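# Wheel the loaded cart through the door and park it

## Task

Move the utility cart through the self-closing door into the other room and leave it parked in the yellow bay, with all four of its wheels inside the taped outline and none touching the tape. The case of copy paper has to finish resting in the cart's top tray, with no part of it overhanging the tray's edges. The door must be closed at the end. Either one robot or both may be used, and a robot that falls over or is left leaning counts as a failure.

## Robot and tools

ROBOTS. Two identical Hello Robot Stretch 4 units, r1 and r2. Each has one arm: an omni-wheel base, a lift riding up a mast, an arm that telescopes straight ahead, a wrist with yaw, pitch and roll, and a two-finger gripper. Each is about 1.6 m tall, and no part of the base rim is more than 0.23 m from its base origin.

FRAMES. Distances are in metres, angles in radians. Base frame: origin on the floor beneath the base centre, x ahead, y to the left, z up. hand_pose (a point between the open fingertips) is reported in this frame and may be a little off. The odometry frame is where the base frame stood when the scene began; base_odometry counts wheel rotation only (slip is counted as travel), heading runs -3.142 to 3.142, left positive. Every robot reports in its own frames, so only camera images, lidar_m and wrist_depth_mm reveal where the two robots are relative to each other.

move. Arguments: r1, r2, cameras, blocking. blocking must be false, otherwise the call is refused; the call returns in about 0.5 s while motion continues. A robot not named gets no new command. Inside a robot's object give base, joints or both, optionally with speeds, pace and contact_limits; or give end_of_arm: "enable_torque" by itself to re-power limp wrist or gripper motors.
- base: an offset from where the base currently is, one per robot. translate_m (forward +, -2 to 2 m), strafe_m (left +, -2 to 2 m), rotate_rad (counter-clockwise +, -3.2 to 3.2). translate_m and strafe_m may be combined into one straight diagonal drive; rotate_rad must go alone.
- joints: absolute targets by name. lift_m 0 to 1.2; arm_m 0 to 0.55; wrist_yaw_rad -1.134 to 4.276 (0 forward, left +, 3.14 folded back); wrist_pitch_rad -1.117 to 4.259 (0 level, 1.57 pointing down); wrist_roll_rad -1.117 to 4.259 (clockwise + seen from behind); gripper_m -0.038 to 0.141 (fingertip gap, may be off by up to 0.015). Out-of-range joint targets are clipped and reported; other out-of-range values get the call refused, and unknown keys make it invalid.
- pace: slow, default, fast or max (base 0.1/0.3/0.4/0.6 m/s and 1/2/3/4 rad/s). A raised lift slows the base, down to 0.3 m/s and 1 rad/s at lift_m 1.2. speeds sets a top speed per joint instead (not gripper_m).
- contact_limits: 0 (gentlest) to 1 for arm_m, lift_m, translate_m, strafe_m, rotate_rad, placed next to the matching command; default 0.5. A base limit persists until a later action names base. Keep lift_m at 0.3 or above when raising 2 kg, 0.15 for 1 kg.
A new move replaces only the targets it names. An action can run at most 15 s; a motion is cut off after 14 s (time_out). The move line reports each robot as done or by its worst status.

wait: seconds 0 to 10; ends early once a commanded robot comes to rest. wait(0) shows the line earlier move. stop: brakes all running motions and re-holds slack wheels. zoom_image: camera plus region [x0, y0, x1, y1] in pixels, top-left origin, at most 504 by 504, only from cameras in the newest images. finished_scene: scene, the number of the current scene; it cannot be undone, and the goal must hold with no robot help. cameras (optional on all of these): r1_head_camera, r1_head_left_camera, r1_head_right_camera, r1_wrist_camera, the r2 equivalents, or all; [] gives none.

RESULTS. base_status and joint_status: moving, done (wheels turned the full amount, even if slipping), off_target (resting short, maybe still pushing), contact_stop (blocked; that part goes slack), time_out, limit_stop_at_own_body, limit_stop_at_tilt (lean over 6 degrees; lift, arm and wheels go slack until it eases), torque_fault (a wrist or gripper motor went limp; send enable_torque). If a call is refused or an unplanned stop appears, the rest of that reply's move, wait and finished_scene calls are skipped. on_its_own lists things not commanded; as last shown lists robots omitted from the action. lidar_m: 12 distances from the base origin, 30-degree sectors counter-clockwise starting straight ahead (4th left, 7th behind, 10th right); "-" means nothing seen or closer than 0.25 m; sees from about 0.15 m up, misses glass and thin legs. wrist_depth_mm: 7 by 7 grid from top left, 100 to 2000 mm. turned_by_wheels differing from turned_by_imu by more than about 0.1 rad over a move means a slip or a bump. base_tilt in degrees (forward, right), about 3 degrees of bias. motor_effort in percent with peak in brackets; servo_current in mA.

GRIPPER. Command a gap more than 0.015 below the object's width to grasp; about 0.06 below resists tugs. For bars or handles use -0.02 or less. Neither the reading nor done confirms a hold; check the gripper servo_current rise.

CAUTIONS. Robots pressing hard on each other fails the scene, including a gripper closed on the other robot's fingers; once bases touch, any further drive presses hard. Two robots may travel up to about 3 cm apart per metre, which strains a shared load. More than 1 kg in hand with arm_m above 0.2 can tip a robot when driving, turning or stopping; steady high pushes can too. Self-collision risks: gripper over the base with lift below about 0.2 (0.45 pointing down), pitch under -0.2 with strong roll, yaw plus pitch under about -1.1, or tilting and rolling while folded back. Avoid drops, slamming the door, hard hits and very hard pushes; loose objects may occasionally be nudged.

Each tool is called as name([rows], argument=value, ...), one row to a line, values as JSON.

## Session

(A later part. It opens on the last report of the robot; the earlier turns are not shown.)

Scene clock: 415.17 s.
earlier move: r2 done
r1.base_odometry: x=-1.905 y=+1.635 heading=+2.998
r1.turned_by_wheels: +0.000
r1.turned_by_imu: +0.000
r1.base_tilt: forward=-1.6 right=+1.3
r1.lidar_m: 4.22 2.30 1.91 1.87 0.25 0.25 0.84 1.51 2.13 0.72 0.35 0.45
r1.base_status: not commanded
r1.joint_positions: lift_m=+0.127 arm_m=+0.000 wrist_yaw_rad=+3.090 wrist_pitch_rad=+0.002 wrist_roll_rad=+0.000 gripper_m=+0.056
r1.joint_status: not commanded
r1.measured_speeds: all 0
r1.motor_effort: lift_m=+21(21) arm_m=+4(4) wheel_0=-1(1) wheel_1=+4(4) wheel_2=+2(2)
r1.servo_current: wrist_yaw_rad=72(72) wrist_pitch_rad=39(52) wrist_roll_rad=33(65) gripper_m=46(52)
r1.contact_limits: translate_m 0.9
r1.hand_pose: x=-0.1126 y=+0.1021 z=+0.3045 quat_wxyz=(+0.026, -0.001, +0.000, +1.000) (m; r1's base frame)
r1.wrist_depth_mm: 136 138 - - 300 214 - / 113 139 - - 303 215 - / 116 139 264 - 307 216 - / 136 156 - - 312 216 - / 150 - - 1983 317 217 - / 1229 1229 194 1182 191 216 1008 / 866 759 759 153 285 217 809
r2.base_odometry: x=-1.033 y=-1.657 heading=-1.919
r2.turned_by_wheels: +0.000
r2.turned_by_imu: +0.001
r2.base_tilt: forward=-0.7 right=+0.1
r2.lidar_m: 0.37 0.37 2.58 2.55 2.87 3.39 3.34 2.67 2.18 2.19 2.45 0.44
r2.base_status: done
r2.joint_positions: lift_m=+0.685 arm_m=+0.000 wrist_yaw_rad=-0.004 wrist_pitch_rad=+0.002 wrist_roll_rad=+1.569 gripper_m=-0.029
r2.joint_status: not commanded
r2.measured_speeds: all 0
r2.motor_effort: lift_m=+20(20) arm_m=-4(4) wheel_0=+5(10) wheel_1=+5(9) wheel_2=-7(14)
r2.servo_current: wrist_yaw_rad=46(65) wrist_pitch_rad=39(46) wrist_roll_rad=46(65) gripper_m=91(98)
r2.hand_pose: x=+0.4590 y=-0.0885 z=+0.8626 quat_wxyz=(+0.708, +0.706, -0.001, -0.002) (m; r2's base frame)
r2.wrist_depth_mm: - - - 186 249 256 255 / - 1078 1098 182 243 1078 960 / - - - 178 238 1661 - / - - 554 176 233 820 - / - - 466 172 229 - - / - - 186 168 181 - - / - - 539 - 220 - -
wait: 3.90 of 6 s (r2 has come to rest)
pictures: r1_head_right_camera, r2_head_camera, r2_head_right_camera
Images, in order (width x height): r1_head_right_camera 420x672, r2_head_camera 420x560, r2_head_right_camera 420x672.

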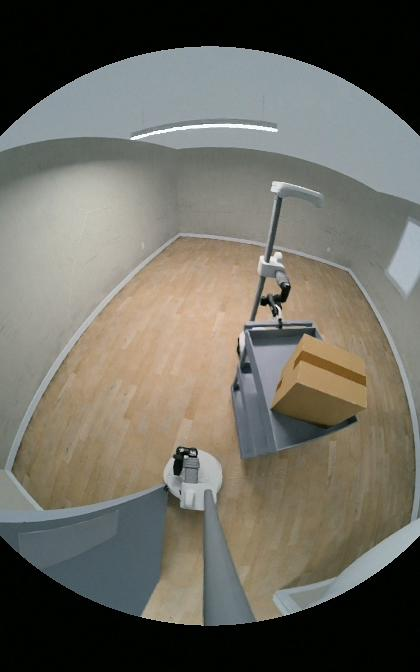

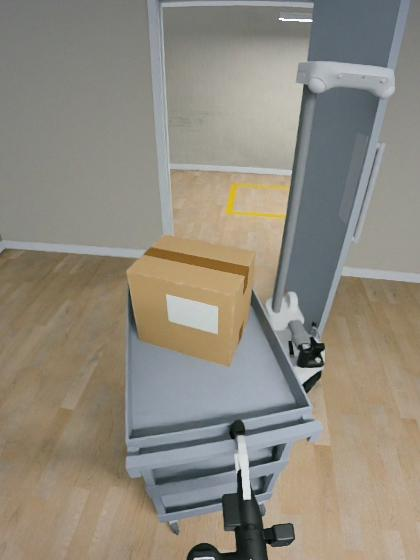

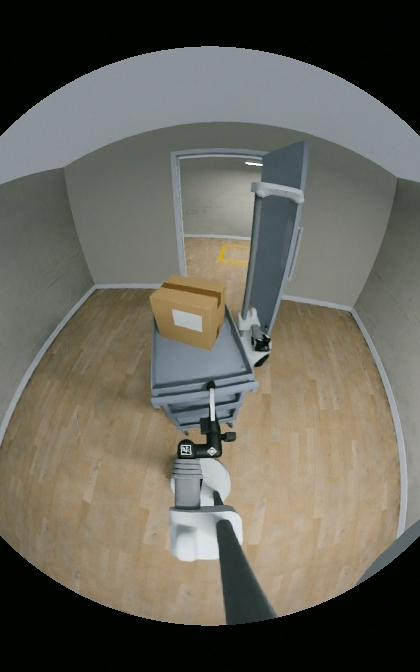

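move(blocking=false, cameras=[], r2={"base":{"translate_m":0.24,"strafe_m":0.09},"pace":"slow"})

wait(seconds=6, cameras=["r2_head_camera","r2_head_right_camera","r1_head_right_camera"])

Scene clock: 424.07 s.
move: r2 moving
r1: as last shown
r1.base_tilt: forward=-1.5 right=+1.3
r1.lidar_m: 4.21 2.30 1.89 1.88 0.25 0.26 0.83 1.50 2.12 0.67 0.33 0.43
r1.servo_current: wrist_yaw_rad=26(59) wrist_pitch_rad=52(52) wrist_roll_rad=46(59) gripper_m=46(46)
r1.contact_limits: translate_m 0.9
r1.wrist_depth_mm: 136 138 - - 300 215 - / 113 139 - - 306 215 - / 116 139 265 - 309 215 - / 136 155 - - 312 216 - / 151 - - 1921 315 216 - / 1229 1205 193 1205 191 216 1008 / 854 750 750 153 285 216 798
r2.base_odometry: x=-1.033 y=-1.670 heading=-1.919
r2.turned_by_wheels: +0.000
r2.turned_by_imu: +0.001
r2.base_tilt: forward=-0.7 right=+0.1
r2.lidar_m: 0.36 0.38 2.57 2.53 2.85 3.37 3.38 2.71 2.22 2.18 2.43 0.42
r2.base_status: translate_m moving; strafe_m moving
r2.joint_positions: lift_m=+0.685 arm_m=+0.000 wrist_yaw_rad=-0.004 wrist_pitch_rad=+0.002 wrist_roll_rad=+1.569 gripper_m=-0.029
r2.joint_status: not commanded
r2.measured_speeds: translate_m=+0.048 strafe_m=+0.018 rotate_rad=-0.001 lift_m=+0.000 arm_m=+0.000 wrist_yaw_rad=+0.000 wrist_pitch_rad=+0.000 wrist_roll_rad=+0.000
r2.motor_effort: lift_m=+20(20) arm_m=-4(4) wheel_0=+9(9) wheel_1=+7(9) wheel_2=-12(12)
r2.servo_current: wrist_yaw_rad=52(59) wrist_pitch_rad=46(46) wrist_roll_rad=52(52) gripper_m=98(98)
r2.hand_pose: x=+0.4590 y=-0.0885 z=+0.8626 quat_wxyz=(+0.708, +0.706, -0.001, -0.002) (m; r2's base frame)
r2.wrist_depth_mm: - - 1160 185 248 256 255 / - 1098 - 182 243 1060 946 / - - - 179 238 1661 - / - - 559 175 234 820 - / - - 462 172 229 - - / - - 186 167 181 - - / - - 535 - 220 - -
pictures: none
No camera images: "cameras" was empty.

Scene clock: 427.33 s.
earlier move: r2 done
r1.base_odometry: x=-1.905 y=+1.635 heading=+2.998
r1.turned_by_wheels: +0.000
r1.turned_by_imu: +0.000
r1.base_tilt: forward=-1.6 right=+1.3
r1.lidar_m: 4.21 2.29 1.88 1.89 0.25 0.25 0.82 1.50 2.08 0.31 0.34 0.47
r1.base_status: not commanded
r1.joint_positions: lift_m=+0.127 arm_m=+0.000 wrist_yaw_rad=+3.090 wrist_pitch_rad=+0.002 wrist_roll_rad=+0.000 gripper_m=+0.056
r1.joint_status: not commanded
r1.measured_speeds: all 0
r1.motor_effort: lift_m=+21(21) arm_m=+4(4) wheel_0=-1(1) wheel_1=+4(4) wheel_2=+2(2)
r1.servo_current: wrist_yaw_rad=33(72) wrist_pitch_rad=39(52) wrist_roll_rad=26(65) gripper_m=39(46)
r1.contact_limits: translate_m 0.9
r1.hand_pose: x=-0.1126 y=+0.1021 z=+0.3045 quat_wxyz=(+0.026, -0.001, +0.000, +1.000) (m; r1's base frame)
r1.wrist_depth_mm: 136 138 - - 298 215 - / 113 139 - - 306 216 - / 116 139 266 - 307 215 - / 136 155 - - 314 216 - / 150 - - 1921 315 216 - / 1205 1229 194 1160 191 216 1025 / 866 768 759 153 286 217 809
r2.base_odometry: x=-1.030 y=-1.913 heading=-1.918
r2.turned_by_wheels: +0.000
r2.turned_by_imu: +0.001
r2.base_tilt: forward=-0.7 right=+0.1
r2.lidar_m: 0.40 0.38 2.44 2.41 2.75 3.58 3.58 2.84 2.31 2.32 2.62 0.44
r2.base_status: done
r2.joint_positions: lift_m=+0.685 arm_m=+0.000 wrist_yaw_rad=-0.004 wrist_pitch_rad=+0.002 wrist_roll_rad=+1.569 gripper_m=-0.029
r2.joint_status: not commanded
r2.measured_speeds: all 0
r2.motor_effort: lift_m=+20(20) arm_m=-4(4) wheel_0=+5(10) wheel_1=+5(10) wheel_2=-6(12)
r2.servo_current: wrist_yaw_rad=46(59) wrist_pitch_rad=33(52) wrist_roll_rad=52(65) gripper_m=91(104)
r2.hand_pose: x=+0.4590 y=-0.0885 z=+0.8626 quat_wxyz=(+0.708, +0.706, -0.001, -0.002) (m; r2's base frame)
r2.wrist_depth_mm: 842 831 831 172 232 246 262 / - - - - 230 1661 1205 / - - - 171 229 750 - / - - 496 170 229 820 - / - - 473 169 227 809 - / - - 187 167 182 - - / - - 580 - 224 - -
wait: 3.27 of 6 s (r2 has come to rest)
pictures: r1_head_right_camera, r2_head_camera, r2_head_right_camera
Images, in order (width x height): r1_head_right_camera 420x672, r2_head_camera 420x560, r2_head_right_camera 420x672.

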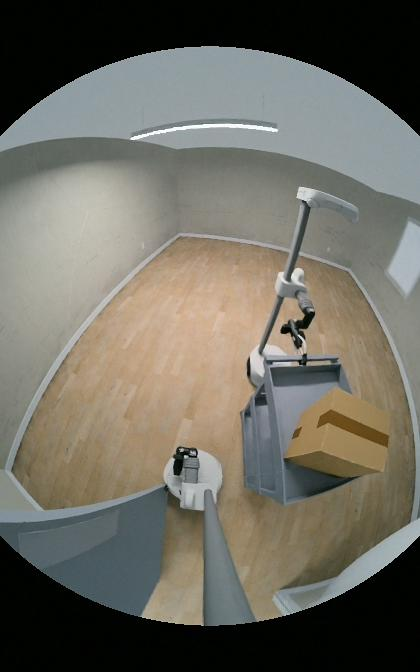

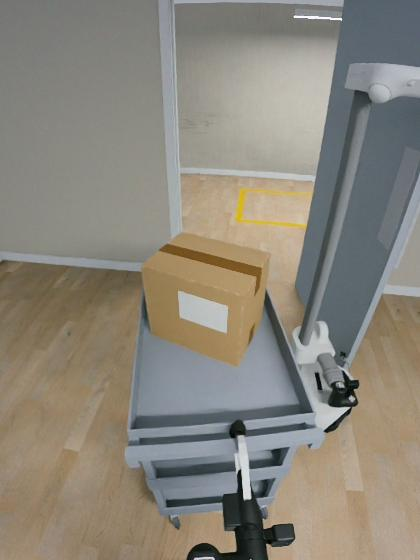

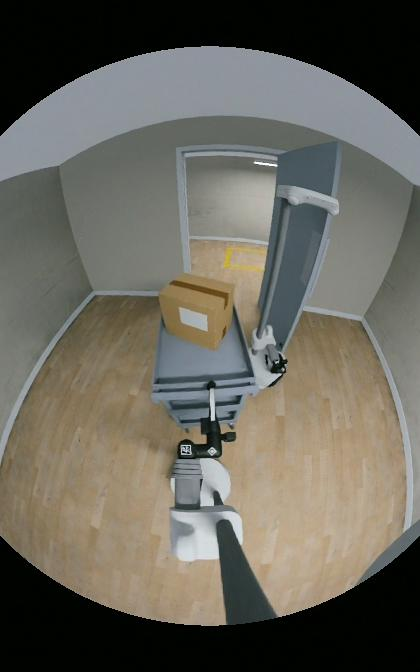

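move(blocking=false, cameras=[], r2={"base":{"strafe_m":0.2},"pace":"slow"})

wait(seconds=6, cameras=["r2_head_camera","r2_head_right_camera","r1_head_right_camera"])

Scene clock: 434.20 s.
move: r2 moving
r1: as last shown
r1.lidar_m: 4.23 2.25 1.89 1.88 0.25 0.26 0.85 1.49 2.12 0.33 0.35 0.49
r1.servo_current: wrist_yaw_rad=65(65) wrist_pitch_rad=46(46) wrist_roll_rad=52(59) gripper_m=46(46)
r1.contact_limits: translate_m 0.9
r1.wrist_depth_mm: 136 138 - - 301 215 - / 113 139 - - 303 214 - / 116 139 265 - 307 215 - / 136 155 - - 314 216 - / 150 - - 1983 315 216 - / 1205 1255 195 1205 191 217 1008 / 854 759 750 153 285 216 809
r2.base_odometry: x=-1.017 y=-1.918 heading=-1.919
r2.turned_by_wheels: +0.000
r2.turned_by_imu: +0.000
r2.base_tilt: forward=-0.7 right=+0.1
r2.lidar_m: 0.39 0.38 2.42 2.40 2.69 3.60 3.57 2.86 2.35 2.33 2.61 0.44
r2.base_status: strafe_m moving
r2.joint_positions: lift_m=+0.685 arm_m=+0.000 wrist_yaw_rad=-0.004 wrist_pitch_rad=+0.002 wrist_roll_rad=+1.569 gripper_m=-0.029
r2.joint_status: not commanded
r2.measured_speeds: translate_m=-0.001 strafe_m=+0.056 rotate_rad=+0.003 lift_m=+0.000 arm_m=+0.000 wrist_yaw_rad=+0.000 wrist_pitch_rad=+0.000 wrist_roll_rad=+0.000
r2.motor_effort: lift_m=+20(20) arm_m=-4(4) wheel_0=-12(12) wheel_1=+8(8) wheel_2=+1(4)
r2.servo_current: wrist_yaw_rad=46(59) wrist_pitch_rad=39(46) wrist_roll_rad=46(59) gripper_m=98(98)
r2.hand_pose: x=+0.4590 y=-0.0885 z=+0.8626 quat_wxyz=(+0.708, +0.706, -0.001, -0.002) (m; r2's base frame)
r2.wrist_depth_mm: 854 831 831 172 232 248 831 / - - - - 231 1661 1229 / - - - 170 229 750 - / - - 492 169 228 820 - / - - 477 168 227 820 - / - - 187 167 181 - - / - - 569 - 224 - -
pictures: none
No camera images: "cameras" was empty.

Scene clock: 436.83 s.
earlier move: r2 done
r1.base_odometry: x=-1.905 y=+1.635 heading=+2.998
r1.turned_by_wheels: +0.000
r1.turned_by_imu: +0.000
r1.base_tilt: forward=-1.6 right=+1.3
r1.lidar_m: 4.22 2.26 1.90 1.89 0.25 0.27 0.85 1.51 2.11 0.35 0.42 0.73
r1.base_status: not commanded
r1.joint_positions: lift_m=+0.127 arm_m=+0.000 wrist_yaw_rad=+3.090 wrist_pitch_rad=+0.002 wrist_roll_rad=+0.000 gripper_m=+0.056
r1.joint_status: not commanded
r1.measured_speeds: all 0
r1.motor_effort: lift_m=+21(21) arm_m=+4(4) wheel_0=-1(1) wheel_1=+4(4) wheel_2=+2(2)
r1.servo_current: wrist_yaw_rad=33(65) wrist_pitch_rad=46(52) wrist_roll_rad=59(59) gripper_m=46(46)
r1.contact_limits: translate_m 0.9
r1.hand_pose: x=-0.1126 y=+0.1021 z=+0.3045 quat_wxyz=(+0.026, -0.001, +0.000, +1.000) (m; r1's base frame)
r1.wrist_depth_mm: 136 138 - - 300 215 - / 113 139 - - 304 216 - / 116 139 265 - 310 214 - / 136 156 - - 312 216 - / 151 - - 1921 319 216 - / 1205 1205 193 1182 191 216 1008 / 878 759 768 153 285 217 788
r2.base_odometry: x=-0.842 y=-1.981 heading=-1.919
r2.turned_by_wheels: +0.000
r2.turned_by_imu: +0.000
r2.base_tilt: forward=-0.6 right=+0.0
r2.lidar_m: 0.42 0.50 2.25 2.22 2.50 3.57 3.56 3.04 2.55 2.50 1.13 0.40
r2.base_status: done
r2.joint_positions: lift_m=+0.685 arm_m=+0.000 wrist_yaw_rad=-0.004 wrist_pitch_rad=+0.002 wrist_roll_rad=+1.569 gripper_m=-0.029
r2.joint_status: not commanded
r2.measured_speeds: all 0
r2.motor_effort: lift_m=+20(20) arm_m=-4(4) wheel_0=-5(14) wheel_1=+2(9) wheel_2=+0(4)
r2.servo_current: wrist_yaw_rad=52(59) wrist_pitch_rad=39(46) wrist_roll_rad=39(59) gripper_m=91(104)
r2.hand_pose: x=+0.4590 y=-0.0885 z=+0.8626 quat_wxyz=(+0.708, +0.706, -0.001, -0.002) (m; r2's base frame)
r2.wrist_depth_mm: - - - 138 190 723 - / - - 530 142 198 - - / - 480 439 148 206 - - / - - 480 154 214 - - / - - 574 161 224 - - / - - 185 167 180 - - / - - - - 243 1661 500
wait: 2.63 of 6 s (r2 has come to rest)
pictures: r1_head_right_camera, r2_head_camera, r2_head_right_camera
Images, in order (width x height): r1_head_right_camera 420x672, r2_head_camera 420x560, r2_head_right_camera 420x672.

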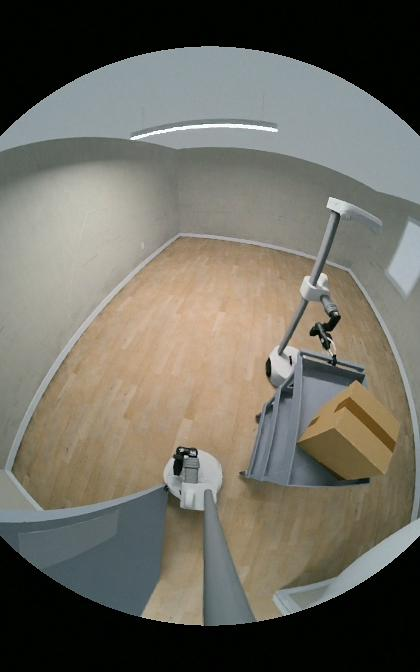

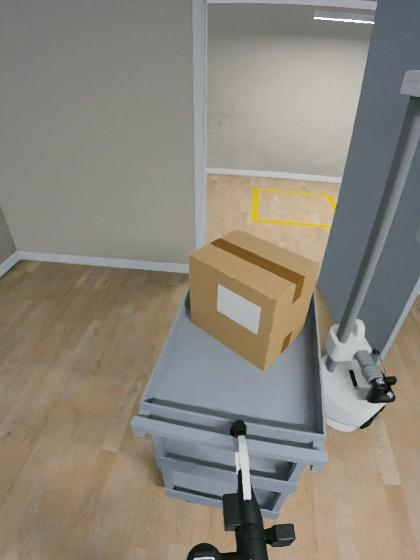

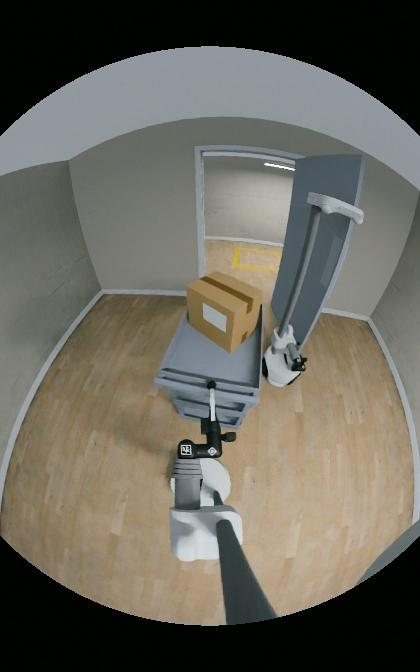

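move(blocking=false, cameras=[], r2={"base":{"translate_m":0.3,"strafe_m":-0.06},"pace":"slow"})

wait(seconds=6, cameras=["r2_head_camera","r2_head_right_camera","r1_head_right_camera"])

Scene clock: 444.53 s.
move: r2 moving
r1: as last shown
r1.base_tilt: forward=-1.6 right=+1.2
r1.lidar_m: 4.22 2.29 1.89 1.88 0.25 0.26 0.87 1.52 2.10 0.33 0.40 0.72
r1.servo_current: wrist_yaw_rad=59(65) wrist_pitch_rad=46(52) wrist_roll_rad=52(65) gripper_m=46(46)
r1.contact_limits: translate_m 0.9
r1.wrist_depth_mm: 136 138 - - 300 215 - / 113 139 - - 304 215 - / 116 139 265 - 310 216 - / 136 155 - - 312 216 - / 150 - - 1921 317 216 - / 1182 1229 194 1160 190 216 1008 / 866 759 768 153 285 217 798
r2.base_odometry: x=-0.849 y=-1.992 heading=-1.919
r2.turned_by_wheels: +0.000
r2.turned_by_imu: +0.000
r2.base_tilt: forward=-0.7 right=+0.1
r2.lidar_m: 0.41 0.47 2.25 2.22 2.49 3.57 3.56 3.07 2.51 2.52 1.12 0.38
r2.base_status: translate_m moving; strafe_m moving
r2.joint_positions: lift_m=+0.685 arm_m=+0.000 wrist_yaw_rad=-0.004 wrist_pitch_rad=+0.002 wrist_roll_rad=+1.569 gripper_m=-0.029
r2.joint_status: not commanded
r2.measured_speeds: translate_m=+0.049 strafe_m=-0.010 rotate_rad=+0.001 lift_m=+0.000 arm_m=+0.000 wrist_yaw_rad=+0.000 wrist_pitch_rad=+0.000 wrist_roll_rad=+0.000
r2.motor_effort: lift_m=+20(20) arm_m=-3(4) wheel_0=+6(10) wheel_1=+6(7) wheel_2=-14(14)
r2.servo_current: wrist_yaw_rad=33(52) wrist_pitch_rad=39(46) wrist_roll_rad=46(59) gripper_m=91(98)
r2.hand_pose: x=+0.4590 y=-0.0885 z=+0.8626 quat_wxyz=(+0.708, +0.706, -0.001, -0.002) (m; r2's base frame)
r2.wrist_depth_mm: - - - 134 188 1397 - / - - 530 139 195 - - / - 473 442 145 204 - - / - - 480 151 211 - - / - - 574 158 220 - - / - - 185 165 180 - - / - - - - 239 1661 496
pictures: none
No camera images: "cameras" was empty.

Scene clock: 448.37 s.
earlier move: r2 done
r1.base_odometry: x=-1.905 y=+1.635 heading=+2.998
r1.turned_by_wheels: +0.000
r1.turned_by_imu: +0.000
r1.base_tilt: forward=-1.6 right=+1.3
r1.lidar_m: 4.22 2.30 1.89 1.89 0.25 0.27 0.85 1.52 0.41 0.41 0.47 0.82
r1.base_status: not commanded
r1.joint_positions: lift_m=+0.127 arm_m=+0.000 wrist_yaw_rad=+3.090 wrist_pitch_rad=+0.002 wrist_roll_rad=+0.000 gripper_m=+0.056
r1.joint_status: not commanded
r1.measured_speeds: all 0
r1.motor_effort: lift_m=+21(21) arm_m=+4(4) wheel_0=-1(2) wheel_1=+4(4) wheel_2=+2(2)
r1.servo_current: wrist_yaw_rad=46(78) wrist_pitch_rad=39(52) wrist_roll_rad=46(65) gripper_m=39(52)
r1.contact_limits: translate_m 0.9
r1.hand_pose: x=-0.1126 y=+0.1021 z=+0.3045 quat_wxyz=(+0.026, -0.001, +0.000, +1.000) (m; r1's base frame)
r1.wrist_depth_mm: 136 138 - - 300 214 - / 113 138 - - 304 216 - / 116 139 265 - 310 216 - / 136 155 - - 314 216 - / 150 - - - 317 216 - / 1229 1205 193 1205 191 216 1008 / 854 759 750 154 285 217 798
r2.base_odometry: x=-1.001 y=-2.243 heading=-1.918
r2.turned_by_wheels: +0.000
r2.turned_by_imu: +0.002
r2.base_tilt: forward=-0.7 right=+0.1
r2.lidar_m: 0.38 0.43 2.25 2.21 2.53 3.88 3.84 3.05 2.55 2.51 0.82 0.42
r2.base_status: done
r2.joint_positions: lift_m=+0.685 arm_m=+0.000 wrist_yaw_rad=+0.001 wrist_pitch_rad=+0.002 wrist_roll_rad=+1.569 gripper_m=-0.029
r2.joint_status: not commanded
r2.measured_speeds: all 0
r2.motor_effort: lift_m=+20(20) arm_m=-4(4) wheel_0=+7(13) wheel_1=+5(8) wheel_2=-4(14)
r2.servo_current: wrist_yaw_rad=46(59) wrist_pitch_rad=39(46) wrist_roll_rad=39(65) gripper_m=91(98)
r2.hand_pose: x=+0.4594 y=-0.0870 z=+0.8626 quat_wxyz=(+0.708, +0.706, +0.001, +0.000) (m; r2's base frame)
r2.wrist_depth_mm: 1618 - - 152 208 1576 1205 / 1618 - - 154 211 741 - / - - 521 158 216 - - / - 1808 455 161 220 809 - / - - 517 165 224 842 - / - - 188 167 181 - - / - 143 - - 234 1661 -
wait: 3.83 of 6 s (r2 has come to rest)
pictures: r1_head_right_camera, r2_head_camera, r2_head_right_camera
Images, in order (width x height): r1_head_right_camera 420x672, r2_head_camera 420x560, r2_head_right_camera 420x672.

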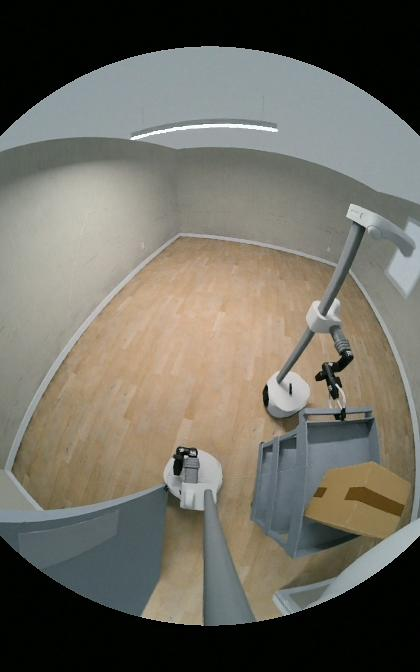

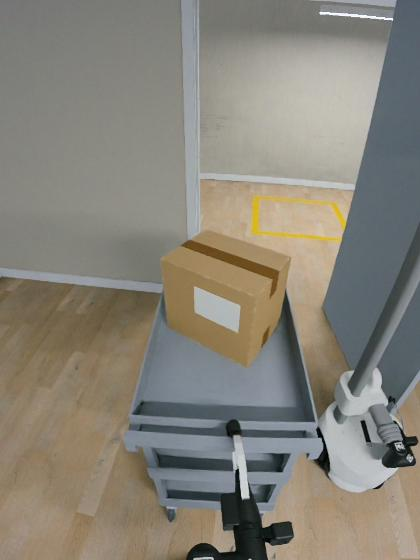

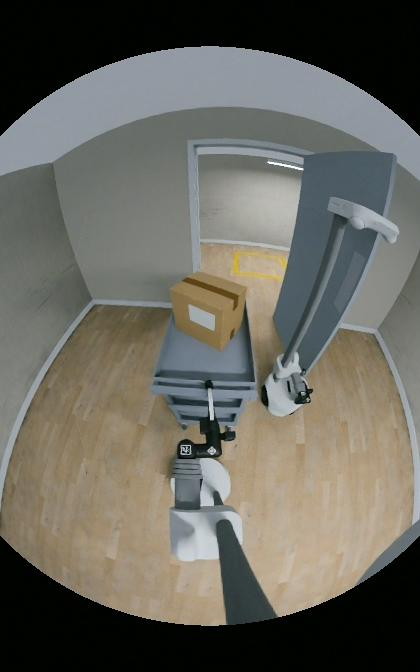

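move(blocking=false, cameras=[], r2={"base":{"strafe_m":0.28},"pace":"slow"})

wait(seconds=6, cameras=[])

move(blocking=false, cameras=[], r2={"base":{"rotate_rad":-0.2},"pace":"slow"})

wait(seconds=2, cameras=["r2_head_camera","r2_head_right_camera","r1_head_right_camera"])

Scene clock: 457.80 s.
move: r2 moving
r1: as last shown
r1.lidar_m: 4.20 2.27 1.89 1.88 0.25 0.26 0.84 1.50 0.41 0.41 0.47 0.84
r1.motor_effort: lift_m=+21(21) arm_m=+4(4) wheel_0=-1(1) wheel_1=+4(4) wheel_2=+2(2)
r1.servo_current: wrist_yaw_rad=52(65) wrist_pitch_rad=39(46) wrist_roll_rad=26(65) gripper_m=46(46)
r1.contact_limits: translate_m 0.9
r1.wrist_depth_mm: 136 138 - - 300 213 - / 113 139 - - 306 214 - / 116 139 265 - 310 216 - / 136 155 - - 314 216 - / 151 - - 1921 315 216 - / 1205 1229 194 1205 191 216 1025 / 878 759 759 153 285 217 798
r2.base_odometry: x=-0.988 y=-2.247 heading=-1.919
r2.turned_by_wheels: +0.000
r2.turned_by_imu: +0.000
r2.base_tilt: forward=-0.7 right=+0.1
r2.lidar_m: 0.38 0.42 2.24 2.22 2.47 3.85 3.85 3.08 2.55 2.53 0.82 0.42
r2.base_status: strafe_m moving
r2.joint_positions: lift_m=+0.685 arm_m=+0.000 wrist_yaw_rad=+0.000 wrist_pitch_rad=+0.002 wrist_roll_rad=+1.569 gripper_m=-0.029
r2.joint_status: not commanded
r2.measured_speeds: translate_m=+0.000 strafe_m=+0.054 rotate_rad=+0.001 lift_m=+0.000 arm_m=+0.000 wrist_yaw_rad=-0.022 wrist_pitch_rad=+0.000 wrist_roll_rad=+0.000
r2.motor_effort: lift_m=+20(20) arm_m=-3(4) wheel_0=-9(10) wheel_1=+4(9) wheel_2=+0(4)
r2.servo_current: wrist_yaw_rad=52(52) wrist_pitch_rad=39(46) wrist_roll_rad=52(65) gripper_m=91(98)
r2.hand_pose: x=+0.4593 y=-0.0873 z=+0.8626 quat_wxyz=(+0.708, +0.706, +0.001, +0.000) (m; r2's base frame)
r2.wrist_depth_mm: - - - 154 211 1618 1182 / 1661 - - 157 214 778 - / - - 521 160 218 798 - / - - 455 163 222 820 - / - - 512 166 225 831 - / - - 187 167 182 - - / - - - - 233 1661 -
pictures: none
No camera images: "cameras" was empty.

Scene clock: 461.23 s.
earlier move: r2 done
r1.base_odometry: x=-1.905 y=+1.635 heading=+2.998
r1.turned_by_wheels: +0.000
r1.turned_by_imu: +0.000
r1.base_tilt: forward=-1.6 right=+1.3
r1.lidar_m: 4.23 2.30 1.87 1.88 0.25 0.27 0.80 1.50 0.48 0.50 0.70 4.65
r1.base_status: not commanded
r1.joint_positions: lift_m=+0.127 arm_m=+0.000 wrist_yaw_rad=+3.090 wrist_pitch_rad=+0.002 wrist_roll_rad=+0.000 gripper_m=+0.056
r1.joint_status: not commanded
r1.measured_speeds: all 0
r1.motor_effort: lift_m=+21(21) arm_m=+3(4) wheel_0=-1(2) wheel_1=+4(4) wheel_2=+2(2)
r1.servo_current: wrist_yaw_rad=46(72) wrist_pitch_rad=46(46) wrist_roll_rad=46(65) gripper_m=39(52)
r1.contact_limits: translate_m 0.9
r1.hand_pose: x=-0.1126 y=+0.1021 z=+0.3045 quat_wxyz=(+0.026, -0.001, +0.000, +1.000) (m; r1's base frame)
r1.wrist_depth_mm: 136 138 - - 300 215 - / 113 139 - - 306 215 - / 116 139 265 - 310 216 - / 136 156 - - 314 216 - / 150 - - 1983 314 216 - / 1205 1205 193 1182 191 217 1008 / 854 759 759 153 286 216 809
r2.base_odometry: x=-0.738 y=-2.338 heading=-1.918
r2.turned_by_wheels: +0.000
r2.turned_by_imu: +0.000
r2.base_tilt: forward=-0.7 right=+0.1
r2.lidar_m: 0.43 0.56 1.96 1.94 2.21 3.50 3.81 3.40 2.80 2.79 1.03 0.34
r2.base_status: done
r2.joint_positions: lift_m=+0.685 arm_m=+0.000 wrist_yaw_rad=-0.002 wrist_pitch_rad=+0.002 wrist_roll_rad=+1.569 gripper_m=-0.029
r2.joint_status: not commanded
r2.measured_speeds: all 0
r2.motor_effort: lift_m=+20(20) arm_m=-4(4) wheel_0=-6(15) wheel_1=+1(9) wheel_2=+0(4)
r2.servo_current: wrist_yaw_rad=52(59) wrist_pitch_rad=46(46) wrist_roll_rad=46(65) gripper_m=91(104)
r2.hand_pose: x=+0.4591 y=-0.0881 z=+0.8626 quat_wxyz=(+0.708, +0.706, +0.000, -0.001) (m; r2's base frame)
r2.wrist_depth_mm: 1708 462 442 105 160 - - / 1661 410 407 114 172 - - / - 1808 459 120 186 - - / - - 580 133 202 - - / - - - 147 220 1756 - / - - 180 160 180 1537 504 / - - - - - 1537 1229
wait: 3.43 of 6 s (r2 has come to rest)
pictures: none
No camera images: "cameras" was empty.

Scene clock: 461.73 s.
move: r2 moving
r1: as last shown
r1.base_tilt: forward=-1.6 right=+1.2
r1.lidar_m: 4.23 2.27 1.89 1.86 0.25 0.26 0.83 1.49 0.48 0.47 0.66 4.68
r1.motor_effort: lift_m=+21(21) arm_m=+4(4) wheel_0=-1(1) wheel_1=+4(4) wheel_2=+2(2)
r1.servo_current: wrist_yaw_rad=26(72) wrist_pitch_rad=39(46) wrist_roll_rad=39(59) gripper_m=46(46)
r1.contact_limits: translate_m 0.9
r1.wrist_depth_mm: 136 138 - - 300 215 - / 113 139 - - 304 215 - / 116 139 266 - 309 215 - / 136 155 - - 314 216 - / 150 - - 1983 317 216 - / 1229 1205 194 1205 191 216 1025 / 854 759 759 153 283 216 788
r2.base_odometry: x=-0.738 y=-2.338 heading=-2.040
r2.turned_by_wheels: -0.121
r2.turned_by_imu: -0.118
r2.base_tilt: forward=-0.6 right=+0.0
r2.lidar_m: 0.40 0.51 2.01 1.96 2.08 2.99 3.85 3.74 2.86 2.79 1.02 0.40
r2.base_status: rotate_rad moving
r2.joint_positions: lift_m=+0.685 arm_m=+0.000 wrist_yaw_rad=+0.006 wrist_pitch_rad=+0.002 wrist_roll_rad=+1.569 gripper_m=-0.029
r2.joint_status: not commanded
r2.measured_speeds: translate_m=+0.000 strafe_m=-0.001 rotate_rad=-0.420 lift_m=+0.000 arm_m=+0.000 wrist_yaw_rad=+0.000 wrist_pitch_rad=+0.000 wrist_roll_rad=+0.000
r2.motor_effort: lift_m=+20(20) arm_m=-3(4) wheel_0=+9(12) wheel_1=+6(9) wheel_2=+11(13)
r2.servo_current: wrist_yaw_rad=59(59) wrist_pitch_rad=46(46) wrist_roll_rad=46(59) gripper_m=85(91)
r2.hand_pose: x=+0.4598 y=-0.0857 z=+0.8626 quat_wxyz=(+0.708, +0.706, +0.003, +0.002) (m; r2's base frame)
r2.wrist_depth_mm: - - 530 120 173 - - / - - 455 128 183 - - / 1808 459 430 135 195 - - / - 1863 521 144 207 - - / - - 621 151 220 - - / - - 183 165 180 1661 525 / - - - - 253 1576 484
pictures: none
No camera images: "cameras" was empty.

Scene clock: 462.43 s.
earlier move: r2 done
r1.base_odometry: x=-1.905 y=+1.635 heading=+2.998
r1.turned_by_wheels: +0.000
r1.turned_by_imu: +0.000
r1.base_tilt: forward=-1.6 right=+1.3
r1.lidar_m: 4.24 2.26 1.89 1.87 0.25 0.26 0.84 1.50 0.46 0.48 0.64 4.66
r1.base_status: not commanded
r1.joint_positions: lift_m=+0.127 arm_m=+0.000 wrist_yaw_rad=+3.090 wrist_pitch_rad=+0.002 wrist_roll_rad=+0.000 gripper_m=+0.056
r1.joint_status: not commanded
r1.measured_speeds: all 0
r1.motor_effort: lift_m=+21(21) arm_m=+4(4) wheel_0=+0(1) wheel_1=+4(4) wheel_2=+2(2)
r1.servo_current: wrist_yaw_rad=46(72) wrist_pitch_rad=39(46) wrist_roll_rad=52(59) gripper_m=39(46)
r1.contact_limits: translate_m 0.9
r1.hand_pose: x=-0.1126 y=+0.1021 z=+0.3045 quat_wxyz=(+0.026, -0.001, +0.000, +1.000) (m; r1's base frame)
r1.wrist_depth_mm: 136 138 - - 300 216 - / 113 139 - - 304 215 - / 116 139 265 - 309 216 - / 136 155 - - 314 216 - / 151 - - 1983 314 217 - / 1205 1229 194 1205 190 217 1025 / 854 759 750 153 283 217 809
r2.base_odometry: x=-0.738 y=-2.338 heading=-2.117
r2.turned_by_wheels: -0.077
r2.turned_by_imu: -0.075
r2.base_tilt: forward=-0.7 right=+0.0
r2.lidar_m: 0.41 0.46 2.05 1.95 2.06 2.75 3.89 3.91 2.90 2.78 1.02 0.41
r2.base_status: done
r2.joint_positions: lift_m=+0.685 arm_m=+0.000 wrist_yaw_rad=+0.004 wrist_pitch_rad=+0.002 wrist_roll_rad=+1.569 gripper_m=-0.029
r2.joint_status: not commanded
r2.measured_speeds: all 0
r2.motor_effort: lift_m=+20(20) arm_m=-4(4) wheel_0=+6(12) wheel_1=+5(9) wheel_2=+9(13)
r2.servo_current: wrist_yaw_rad=46(59) wrist_pitch_rad=39(52) wrist_roll_rad=46(59) gripper_m=85(98)
r2.hand_pose: x=+0.4597 y=-0.0861 z=+0.8626 quat_wxyz=(+0.708, +0.706, +0.002, +0.001) (m; r2's base frame)
r2.wrist_depth_mm: - - - 138 193 1464 1138 / 1808 - 554 145 201 741 - / - 1808 455 150 208 - - / - 1863 473 157 215 820 - / - - 559 163 224 - - / - - 185 168 180 - - / - - - - 241 - 500
wait: 0.70 of 2 s (r2 has come to rest)
pictures: r1_head_right_camera, r2_head_camera, r2_head_right_camera
Images, in order (width x height): r1_head_right_camera 420x672, r2_head_camera 420x560, r2_head_right_camera 420x672.

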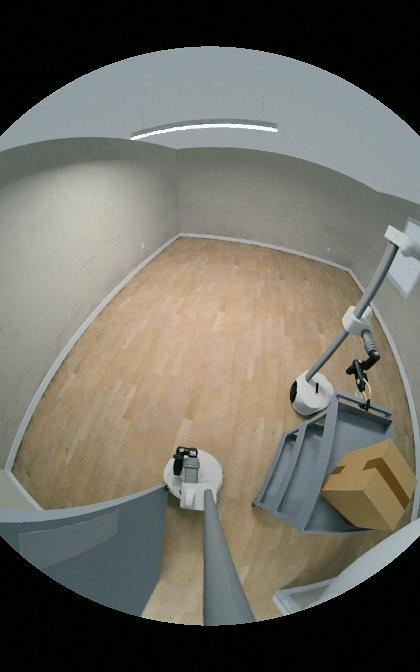

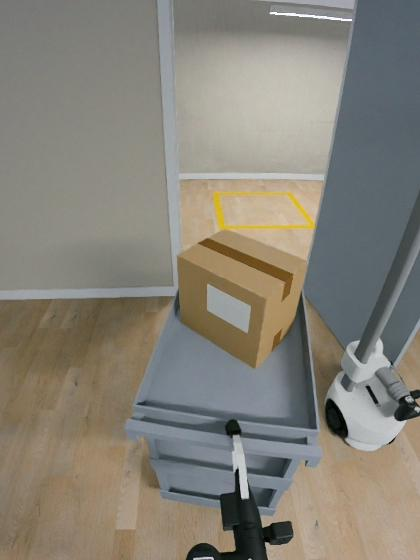

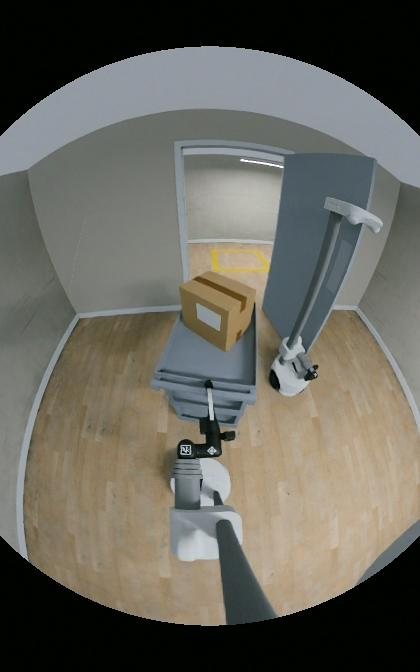

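move(blocking=false, cameras=[], r2={"base":{"translate_m":0.3,"strafe_m":-0.06},"pace":"slow"})

wait(seconds=6, cameras=["r2_head_camera","r2_head_right_camera","r2_head_left_camera","r1_head_right_camera"])

Scene clock: 471.77 s.
move: r2 moving
r1: as last shown
r1.lidar_m: 4.22 2.27 1.88 1.87 0.25 0.27 0.84 1.48 0.44 0.48 0.62 4.67
r1.motor_effort: lift_m=+21(21) arm_m=+4(4) wheel_0=+0(1) wheel_1=+4(5) wheel_2=+2(2)
r1.servo_current: wrist_yaw_rad=39(65) wrist_pitch_rad=39(46) wrist_roll_rad=46(59) gripper_m=26(52)
r1.contact_limits: translate_m 0.9
r1.wrist_depth_mm: 136 138 - - 298 215 - / 113 139 - - 303 215 - / 116 139 264 - 309 215 - / 136 155 - - 314 216 - / 151 - - 1983 315 216 - / 1205 1205 194 1182 191 216 1025 / 866 759 759 154 283 217 798
r2.base_odometry: x=-0.746 y=-2.347 heading=-2.116
r2.turned_by_wheels: +0.001
r2.turned_by_imu: +0.001
r2.base_tilt: forward=-0.7 right=+0.0
r2.lidar_m: 0.41 0.45 2.04 1.95 2.04 2.80 3.91 3.96 2.91 2.78 1.02 0.40
r2.base_status: translate_m moving; strafe_m moving
r2.joint_positions: lift_m=+0.685 arm_m=+0.000 wrist_yaw_rad=+0.004 wrist_pitch_rad=+0.002 wrist_roll_rad=+1.569 gripper_m=-0.029
r2.joint_status: not commanded
r2.measured_speeds: translate_m=+0.050 strafe_m=-0.009 rotate_rad=+0.000 lift_m=+0.000 arm_m=+0.000 wrist_yaw_rad=+0.000 wrist_pitch_rad=+0.000 wrist_roll_rad=+0.000
r2.motor_effort: lift_m=+20(20) arm_m=-3(4) wheel_0=+9(11) wheel_1=+8(8) wheel_2=-11(11)
r2.servo_current: wrist_yaw_rad=46(59) wrist_pitch_rad=46(46) wrist_roll_rad=52(52) gripper_m=98(98)
r2.hand_pose: x=+0.4597 y=-0.0861 z=+0.8626 quat_wxyz=(+0.708, +0.706, +0.002, +0.001) (m; r2's base frame)
r2.wrist_depth_mm: - - - 139 194 1464 1182 / 1756 - 564 144 202 741 - / - 1863 462 150 208 - - / - 1863 473 449 216 - - / - - 554 162 223 - - / - - 186 167 180 - - / - - - - 239 - 504
pictures: none
No camera images: "cameras" was empty.

Scene clock: 475.60 s.
earlier move: r2 done
r1.base_odometry: x=-1.905 y=+1.635 heading=+2.998
r1.turned_by_wheels: +0.000
r1.turned_by_imu: +0.000
r1.base_tilt: forward=-1.6 right=+1.3
r1.lidar_m: 4.24 2.26 1.89 1.86 0.25 0.25 0.84 0.56 0.47 0.48 0.71 4.67
r1.base_status: not commanded
r1.joint_positions: lift_m=+0.127 arm_m=+0.000 wrist_yaw_rad=+3.090 wrist_pitch_rad=+0.002 wrist_roll_rad=+0.000 gripper_m=+0.056
r1.joint_status: not commanded
r1.measured_speeds: all 0
r1.motor_effort: lift_m=+21(21) arm_m=+4(4) wheel_0=-1(1) wheel_1=+4(5) wheel_2=+2(2)
r1.servo_current: wrist_yaw_rad=59(72) wrist_pitch_rad=46(52) wrist_roll_rad=59(65) gripper_m=39(52)
r1.contact_limits: translate_m 0.9
r1.hand_pose: x=-0.1126 y=+0.1021 z=+0.3045 quat_wxyz=(+0.026, -0.001, +0.000, +1.000) (m; r1's base frame)
r1.wrist_depth_mm: 136 138 - - 300 215 - / 113 139 - - 304 215 - / 116 139 265 - 309 216 - / 136 155 - - 314 216 - / 150 - - 1983 315 216 - / 1229 1205 194 1182 190 216 1008 / 878 750 759 153 285 217 798
r2.base_odometry: x=-0.945 y=-2.563 heading=-2.116
r2.turned_by_wheels: +0.000
r2.turned_by_imu: +0.001
r2.base_tilt: forward=-0.7 right=+0.1
r2.lidar_m: 0.40 0.44 2.09 2.02 2.10 2.85 - 3.91 2.86 2.72 0.80 0.41
r2.base_status: done
r2.joint_positions: lift_m=+0.685 arm_m=+0.000 wrist_yaw_rad=+0.001 wrist_pitch_rad=+0.002 wrist_roll_rad=+1.569 gripper_m=-0.029
r2.joint_status: not commanded
r2.measured_speeds: all 0
r2.motor_effort: lift_m=+20(20) arm_m=-4(4) wheel_0=+6(12) wheel_1=+4(8) wheel_2=-4(13)
r2.servo_current: wrist_yaw_rad=39(59) wrist_pitch_rad=46(46) wrist_roll_rad=39(59) gripper_m=98(98)
r2.hand_pose: x=+0.4594 y=-0.0870 z=+0.8626 quat_wxyz=(+0.708, +0.706, +0.001, +0.000) (m; r2's base frame)
r2.wrist_depth_mm: 1537 - - 148 204 1537 1205 / 1618 - - 151 208 741 - / - - 492 155 213 - - / 1576 - 462 160 219 820 - / 1576 - 530 164 224 - - / - - 189 168 181 - - / - - - - 236 - 521
wait: 3.83 of 6 s (r2 has come to rest)
pictures: r1_head_right_camera, r2_head_camera, r2_head_left_camera, r2_head_right_camera
Images, in order (width x height): r1_head_right_camera 420x672, r2_head_camera 420x560, r2_head_left_camera 420x672, r2_head_right_camera 420x672.

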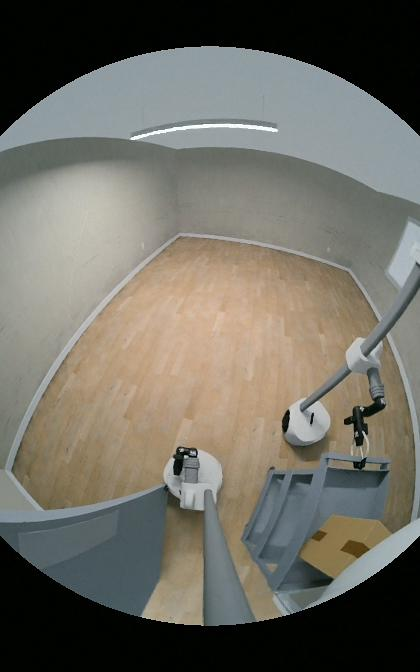

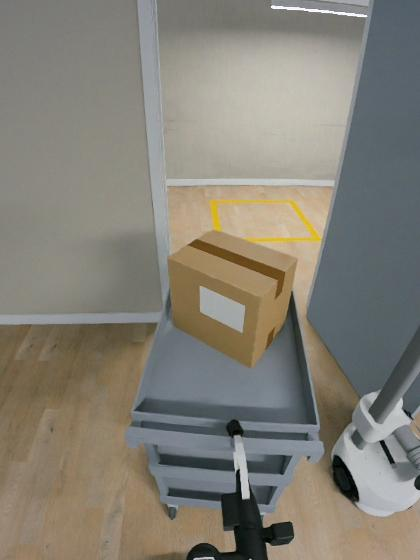

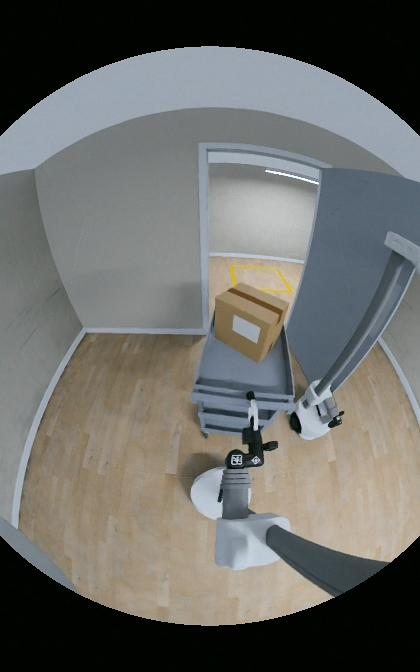

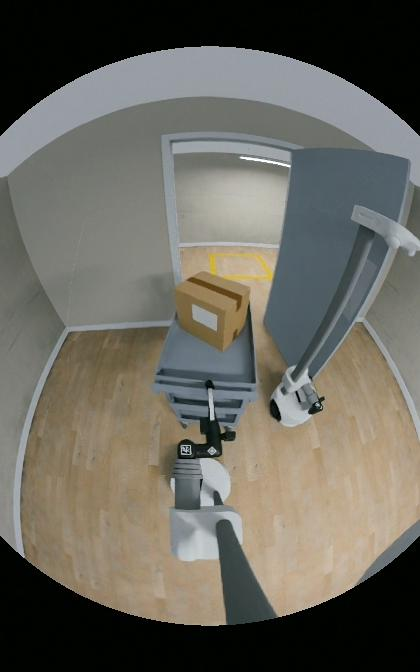

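move(blocking=false, cameras=[], r2={"base":{"translate_m":0.35,"strafe_m":-0.015},"pace":"slow"})

wait(seconds=6, cameras=["r2_head_camera","r2_head_right_camera","r2_head_left_camera","r1_head_right_camera"])

Scene clock: 482.53 s.
move: r2 moving
r1: as last shown
r1.lidar_m: 4.24 2.28 1.88 1.86 0.25 0.26 0.83 0.54 0.47 0.49 0.74 4.66
r1.motor_effort: lift_m=+21(21) arm_m=+4(4) wheel_0=-1(1) wheel_1=+4(4) wheel_2=+2(2)
r1.servo_current: wrist_yaw_rad=52(59) wrist_pitch_rad=39(46) wrist_roll_rad=39(65) gripper_m=46(46)
r1.contact_limits: translate_m 0.9
r1.wrist_depth_mm: 136 138 - - 300 215 - / 113 139 - - 306 216 - / 116 139 266 - 307 215 - / 136 155 - - 312 216 - / 150 - - 1921 315 216 - / 1205 1229 194 1182 191 216 1008 / 854 768 759 154 285 216 798
r2.base_odometry: x=-0.952 y=-2.573 heading=-2.116
r2.turned_by_wheels: +0.000
r2.turned_by_imu: +0.001
r2.base_tilt: forward=-0.7 right=+0.1
r2.lidar_m: 0.40 0.42 2.11 2.02 2.09 2.88 - 3.90 2.84 2.72 0.78 0.38
r2.base_status: translate_m moving; strafe_m moving
r2.joint_positions: lift_m=+0.685 arm_m=+0.000 wrist_yaw_rad=+0.001 wrist_pitch_rad=+0.002 wrist_roll_rad=+1.569 gripper_m=-0.029
r2.joint_status: not commanded
r2.measured_speeds: translate_m=+0.050 strafe_m=-0.002 rotate_rad=+0.002 lift_m=+0.000 arm_m=+0.000 wrist_yaw_rad=+0.000 wrist_pitch_rad=+0.000 wrist_roll_rad=+0.000
r2.motor_effort: lift_m=+20(20) arm_m=-3(4) wheel_0=+8(11) wheel_1=+7(7) wheel_2=-11(12)
r2.servo_current: wrist_yaw_rad=46(52) wrist_pitch_rad=39(46) wrist_roll_rad=39(59) gripper_m=98(98)
r2.hand_pose: x=+0.4594 y=-0.0870 z=+0.8626 quat_wxyz=(+0.708, +0.706, +0.001, +0.000) (m; r2's base frame)
r2.wrist_depth_mm: 1576 - - 149 204 1537 1205 / 1618 - - 152 208 741 - / - - 496 157 213 - - / - - 455 160 219 820 - / 1464 - 521 164 224 - - / - - 189 167 181 - - / - - - - 235 - 521
pictures: none
No camera images: "cameras" was empty.

Scene clock: 486.80 s.
earlier move: r2 done
r1.base_odometry: x=-1.905 y=+1.635 heading=+2.998
r1.turned_by_wheels: +0.000
r1.turned_by_imu: +0.000
r1.base_tilt: forward=-1.6 right=+1.2
r1.lidar_m: 4.22 2.29 1.88 1.87 0.25 0.28 0.84 0.59 0.52 0.63 0.67 4.67
r1.base_status: not commanded
r1.joint_positions: lift_m=+0.127 arm_m=+0.000 wrist_yaw_rad=+3.090 wrist_pitch_rad=+0.002 wrist_roll_rad=+0.000 gripper_m=+0.056
r1.joint_status: not commanded
r1.measured_speeds: all 0
r1.motor_effort: lift_m=+21(21) arm_m=+3(4) wheel_0=-1(1) wheel_1=+4(4) wheel_2=+2(2)
r1.servo_current: wrist_yaw_rad=46(78) wrist_pitch_rad=46(52) wrist_roll_rad=65(72) gripper_m=39(52)
r1.contact_limits: translate_m 0.9
r1.hand_pose: x=-0.1126 y=+0.1021 z=+0.3045 quat_wxyz=(+0.026, -0.001, +0.000, +1.000) (m; r1's base frame)
r1.wrist_depth_mm: 136 139 - - 301 215 - / 113 139 - - 304 216 - / 116 139 266 - 309 215 - / 136 156 - - 312 216 - / - - - 1921 317 216 - / 1008 1098 194 1182 191 217 1008 / 866 759 768 153 285 217 809
r2.base_odometry: x=-1.139 y=-2.854 heading=-2.116
r2.turned_by_wheels: +0.000
r2.turned_by_imu: +0.000
r2.base_tilt: forward=-0.7 right=+0.1
r2.lidar_m: 0.39 0.43 1.95 2.04 2.14 2.89 - 3.87 2.84 0.63 0.62 0.43
r2.base_status: done
r2.joint_positions: lift_m=+0.685 arm_m=+0.000 wrist_yaw_rad=+0.000 wrist_pitch_rad=+0.002 wrist_roll_rad=+1.569 gripper_m=-0.029
r2.joint_status: not commanded
r2.measured_speeds: all 0
r2.motor_effort: lift_m=+20(20) arm_m=-4(4) wheel_0=+3(11) wheel_1=+4(8) wheel_2=-7(13)
r2.servo_current: wrist_yaw_rad=52(65) wrist_pitch_rad=46(52) wrist_roll_rad=59(59) gripper_m=91(98)
r2.hand_pose: x=+0.4593 y=-0.0875 z=+0.8626 quat_wxyz=(+0.708, +0.706, +0.000, -0.001) (m; r2's base frame)
r2.wrist_depth_mm: - - - 153 209 1618 1205 / - - - 156 213 759 - / - - 517 160 217 - - / - - 452 162 220 809 - / - - 517 165 224 831 - / - - 187 167 182 - - / - - - - 234 - -
wait: 4.27 of 6 s (r2 has come to rest)
pictures: r1_head_right_camera, r2_head_camera, r2_head_left_camera, r2_head_right_camera
Images, in order (width x height): r1_head_right_camera 420x672, r2_head_camera 420x560, r2_head_left_camera 420x672, r2_head_right_camera 420x672.

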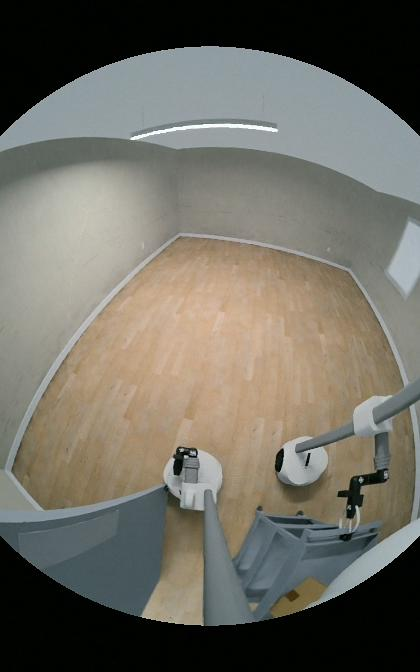

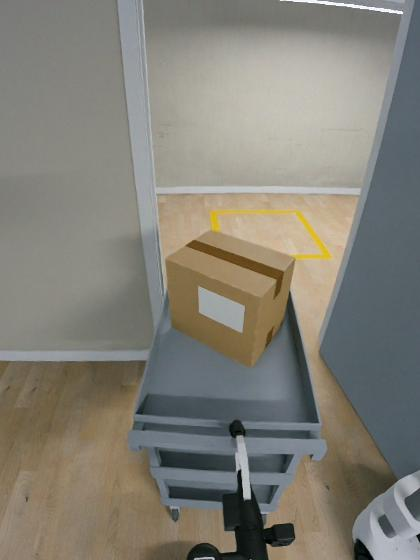

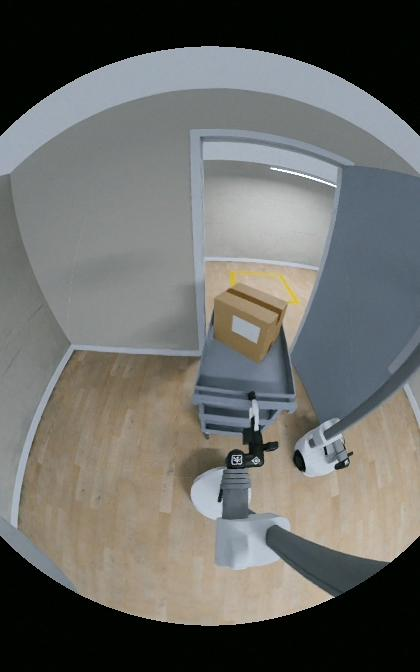

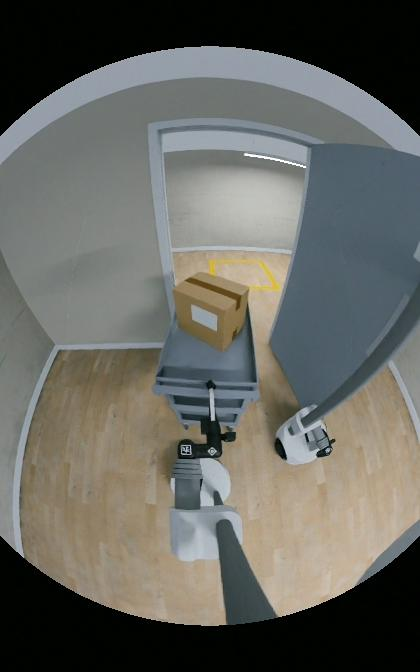

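move(blocking=false, cameras=[], r2={"base":{"translate_m":0.5},"pace":"slow"})

wait(seconds=8, cameras=["r2_head_camera","r2_head_right_camera","r2_head_left_camera"])

Scene clock: 499.60 s.
move: r2 moving
r1: as last shown
r1.base_tilt: forward=-1.6 right=+1.3
r1.lidar_m: 4.20 2.24 1.89 1.86 0.25 0.26 0.86 0.57 0.53 0.60 0.69 4.66
r1.motor_effort: lift_m=+21(21) arm_m=+4(4) wheel_0=-1(1) wheel_1=+4(4) wheel_2=+2(2)
r1.servo_current: wrist_yaw_rad=39(59) wrist_pitch_rad=33(52) wrist_roll_rad=39(65) gripper_m=39(46)
r1.contact_limits: translate_m 0.9
r1.wrist_depth_mm: 136 138 - - 300 216 - / 113 139 - - 306 215 - / 116 140 265 - 307 215 - / 136 156 - - 314 216 - / 138 - - 1921 314 216 - / 1025 1098 194 1182 191 217 1008 / 878 750 759 153 286 217 798
r2.base_odometry: x=-1.145 y=-2.865 heading=-2.117
r2.turned_by_wheels: +0.000
r2.turned_by_imu: +0.000
r2.base_tilt: forward=-0.7 right=+0.1
r2.lidar_m: 0.42 0.45 1.94 2.03 2.12 2.90 - 3.90 2.82 0.64 0.63 0.41
r2.base_status: translate_m moving
r2.joint_positions: lift_m=+0.685 arm_m=+0.000 wrist_yaw_rad=+0.000 wrist_pitch_rad=+0.002 wrist_roll_rad=+1.569 gripper_m=-0.029
r2.joint_status: not commanded
r2.measured_speeds: translate_m=+0.049 strafe_m=+0.000 rotate_rad=-0.001 lift_m=+0.000 arm_m=+0.000 wrist_yaw_rad=+0.000 wrist_pitch_rad=+0.000 wrist_roll_rad=+0.000
r2.motor_effort: lift_m=+20(20) arm_m=-4(4) wheel_0=+2(8) wheel_1=+7(8) wheel_2=-13(13)
r2.servo_current: wrist_yaw_rad=39(59) wrist_pitch_rad=46(46) wrist_roll_rad=59(59) gripper_m=98(98)
r2.hand_pose: x=+0.4593 y=-0.0875 z=+0.8626 quat_wxyz=(+0.708, +0.706, +0.000, -0.001) (m; r2's base frame)
r2.wrist_depth_mm: - - - 153 210 1618 1182 / - - - 156 213 1464 - / - - 521 159 216 - - / - - 452 163 221 809 - / - - 512 165 224 831 - / - - 187 168 181 - - / - - - - 234 - -
pictures: none
No camera images: "cameras" was empty.

Scene clock: 505.37 s.
earlier move: r2 done
r1.base_odometry: x=-1.905 y=+1.635 heading=+2.998
r1.turned_by_wheels: +0.000
r1.turned_by_imu: +0.000
r1.base_tilt: forward=-1.6 right=+1.3
r1.lidar_m: 4.25 2.28 1.89 1.88 0.25 0.26 0.84 0.79 0.63 2.84 3.21 4.66
r1.base_status: not commanded
r1.joint_positions: lift_m=+0.127 arm_m=+0.000 wrist_yaw_rad=+3.090 wrist_pitch_rad=+0.002 wrist_roll_rad=+0.000 gripper_m=+0.056
r1.joint_status: not commanded
r1.measured_speeds: all 0
r1.motor_effort: lift_m=+21(21) arm_m=+4(4) wheel_0=-1(2) wheel_1=+4(5) wheel_2=+2(2)
r1.servo_current: wrist_yaw_rad=52(72) wrist_pitch_rad=39(52) wrist_roll_rad=46(65) gripper_m=46(46)
r1.contact_limits: translate_m 0.9
r1.hand_pose: x=-0.1126 y=+0.1021 z=+0.3045 quat_wxyz=(+0.026, -0.001, +0.000, +1.000) (m; r1's base frame)
r1.wrist_depth_mm: 136 138 - - 301 216 - / 113 139 - - 304 216 - / 116 139 265 - 307 216 - / 136 156 - - 312 216 - / 150 1708 - 1921 315 217 - / 1118 1205 193 1205 191 217 1008 / 831 759 759 153 286 217 798
r2.base_odometry: x=-1.398 y=-3.281 heading=-2.116
r2.turned_by_wheels: +0.000
r2.turned_by_imu: +0.000
r2.base_tilt: forward=-0.7 right=+0.0
r2.lidar_m: 0.39 0.44 1.26 2.03 2.14 2.89 - 3.90 0.61 0.62 0.91 0.41
r2.base_status: done
r2.joint_positions: lift_m=+0.685 arm_m=+0.000 wrist_yaw_rad=+0.000 wrist_pitch_rad=+0.002 wrist_roll_rad=+1.569 gripper_m=-0.029
r2.joint_status: not commanded
r2.measured_speeds: all 0
r2.motor_effort: lift_m=+20(20) arm_m=-4(4) wheel_0=+2(11) wheel_1=+5(8) wheel_2=-6(13)
r2.servo_current: wrist_yaw_rad=52(59) wrist_pitch_rad=39(52) wrist_roll_rad=46(65) gripper_m=85(104)
r2.hand_pose: x=+0.4593 y=-0.0876 z=+0.8626 quat_wxyz=(+0.708, +0.706, +0.000, -0.001) (m; r2's base frame)
r2.wrist_depth_mm: - - - 151 208 1537 1205 / - - - 155 211 741 - / - - 508 158 216 - - / - - 455 161 220 820 - / - - 521 165 225 820 - / - - 187 168 182 - - / - 145 - - 234 - -
wait: 5.77 of 8 s (r2 has come to rest)
pictures: r2_head_camera, r2_head_left_camera, r2_head_right_camera
Images, in order (width x height): r2_head_camera 420x560, r2_head_left_camera 420x672, r2_head_right_camera 420x672.

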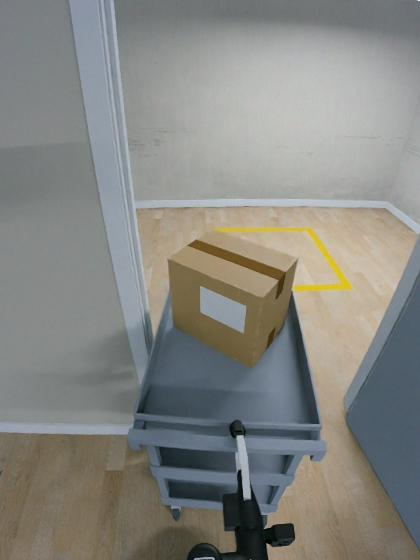

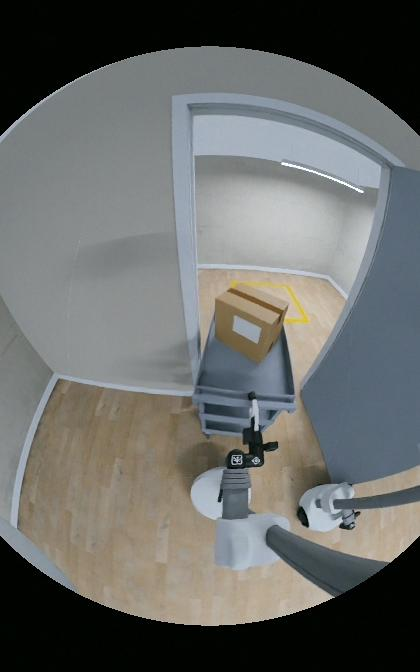

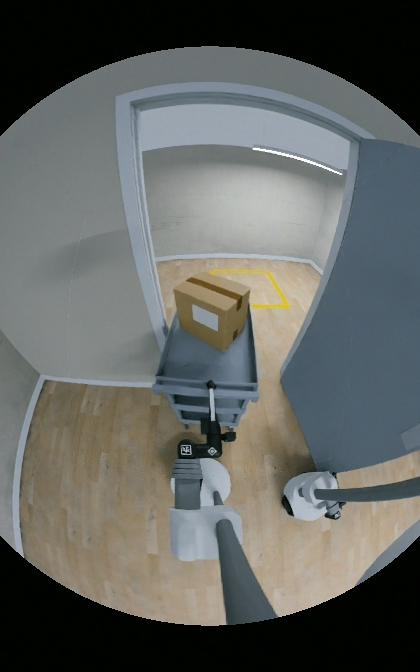

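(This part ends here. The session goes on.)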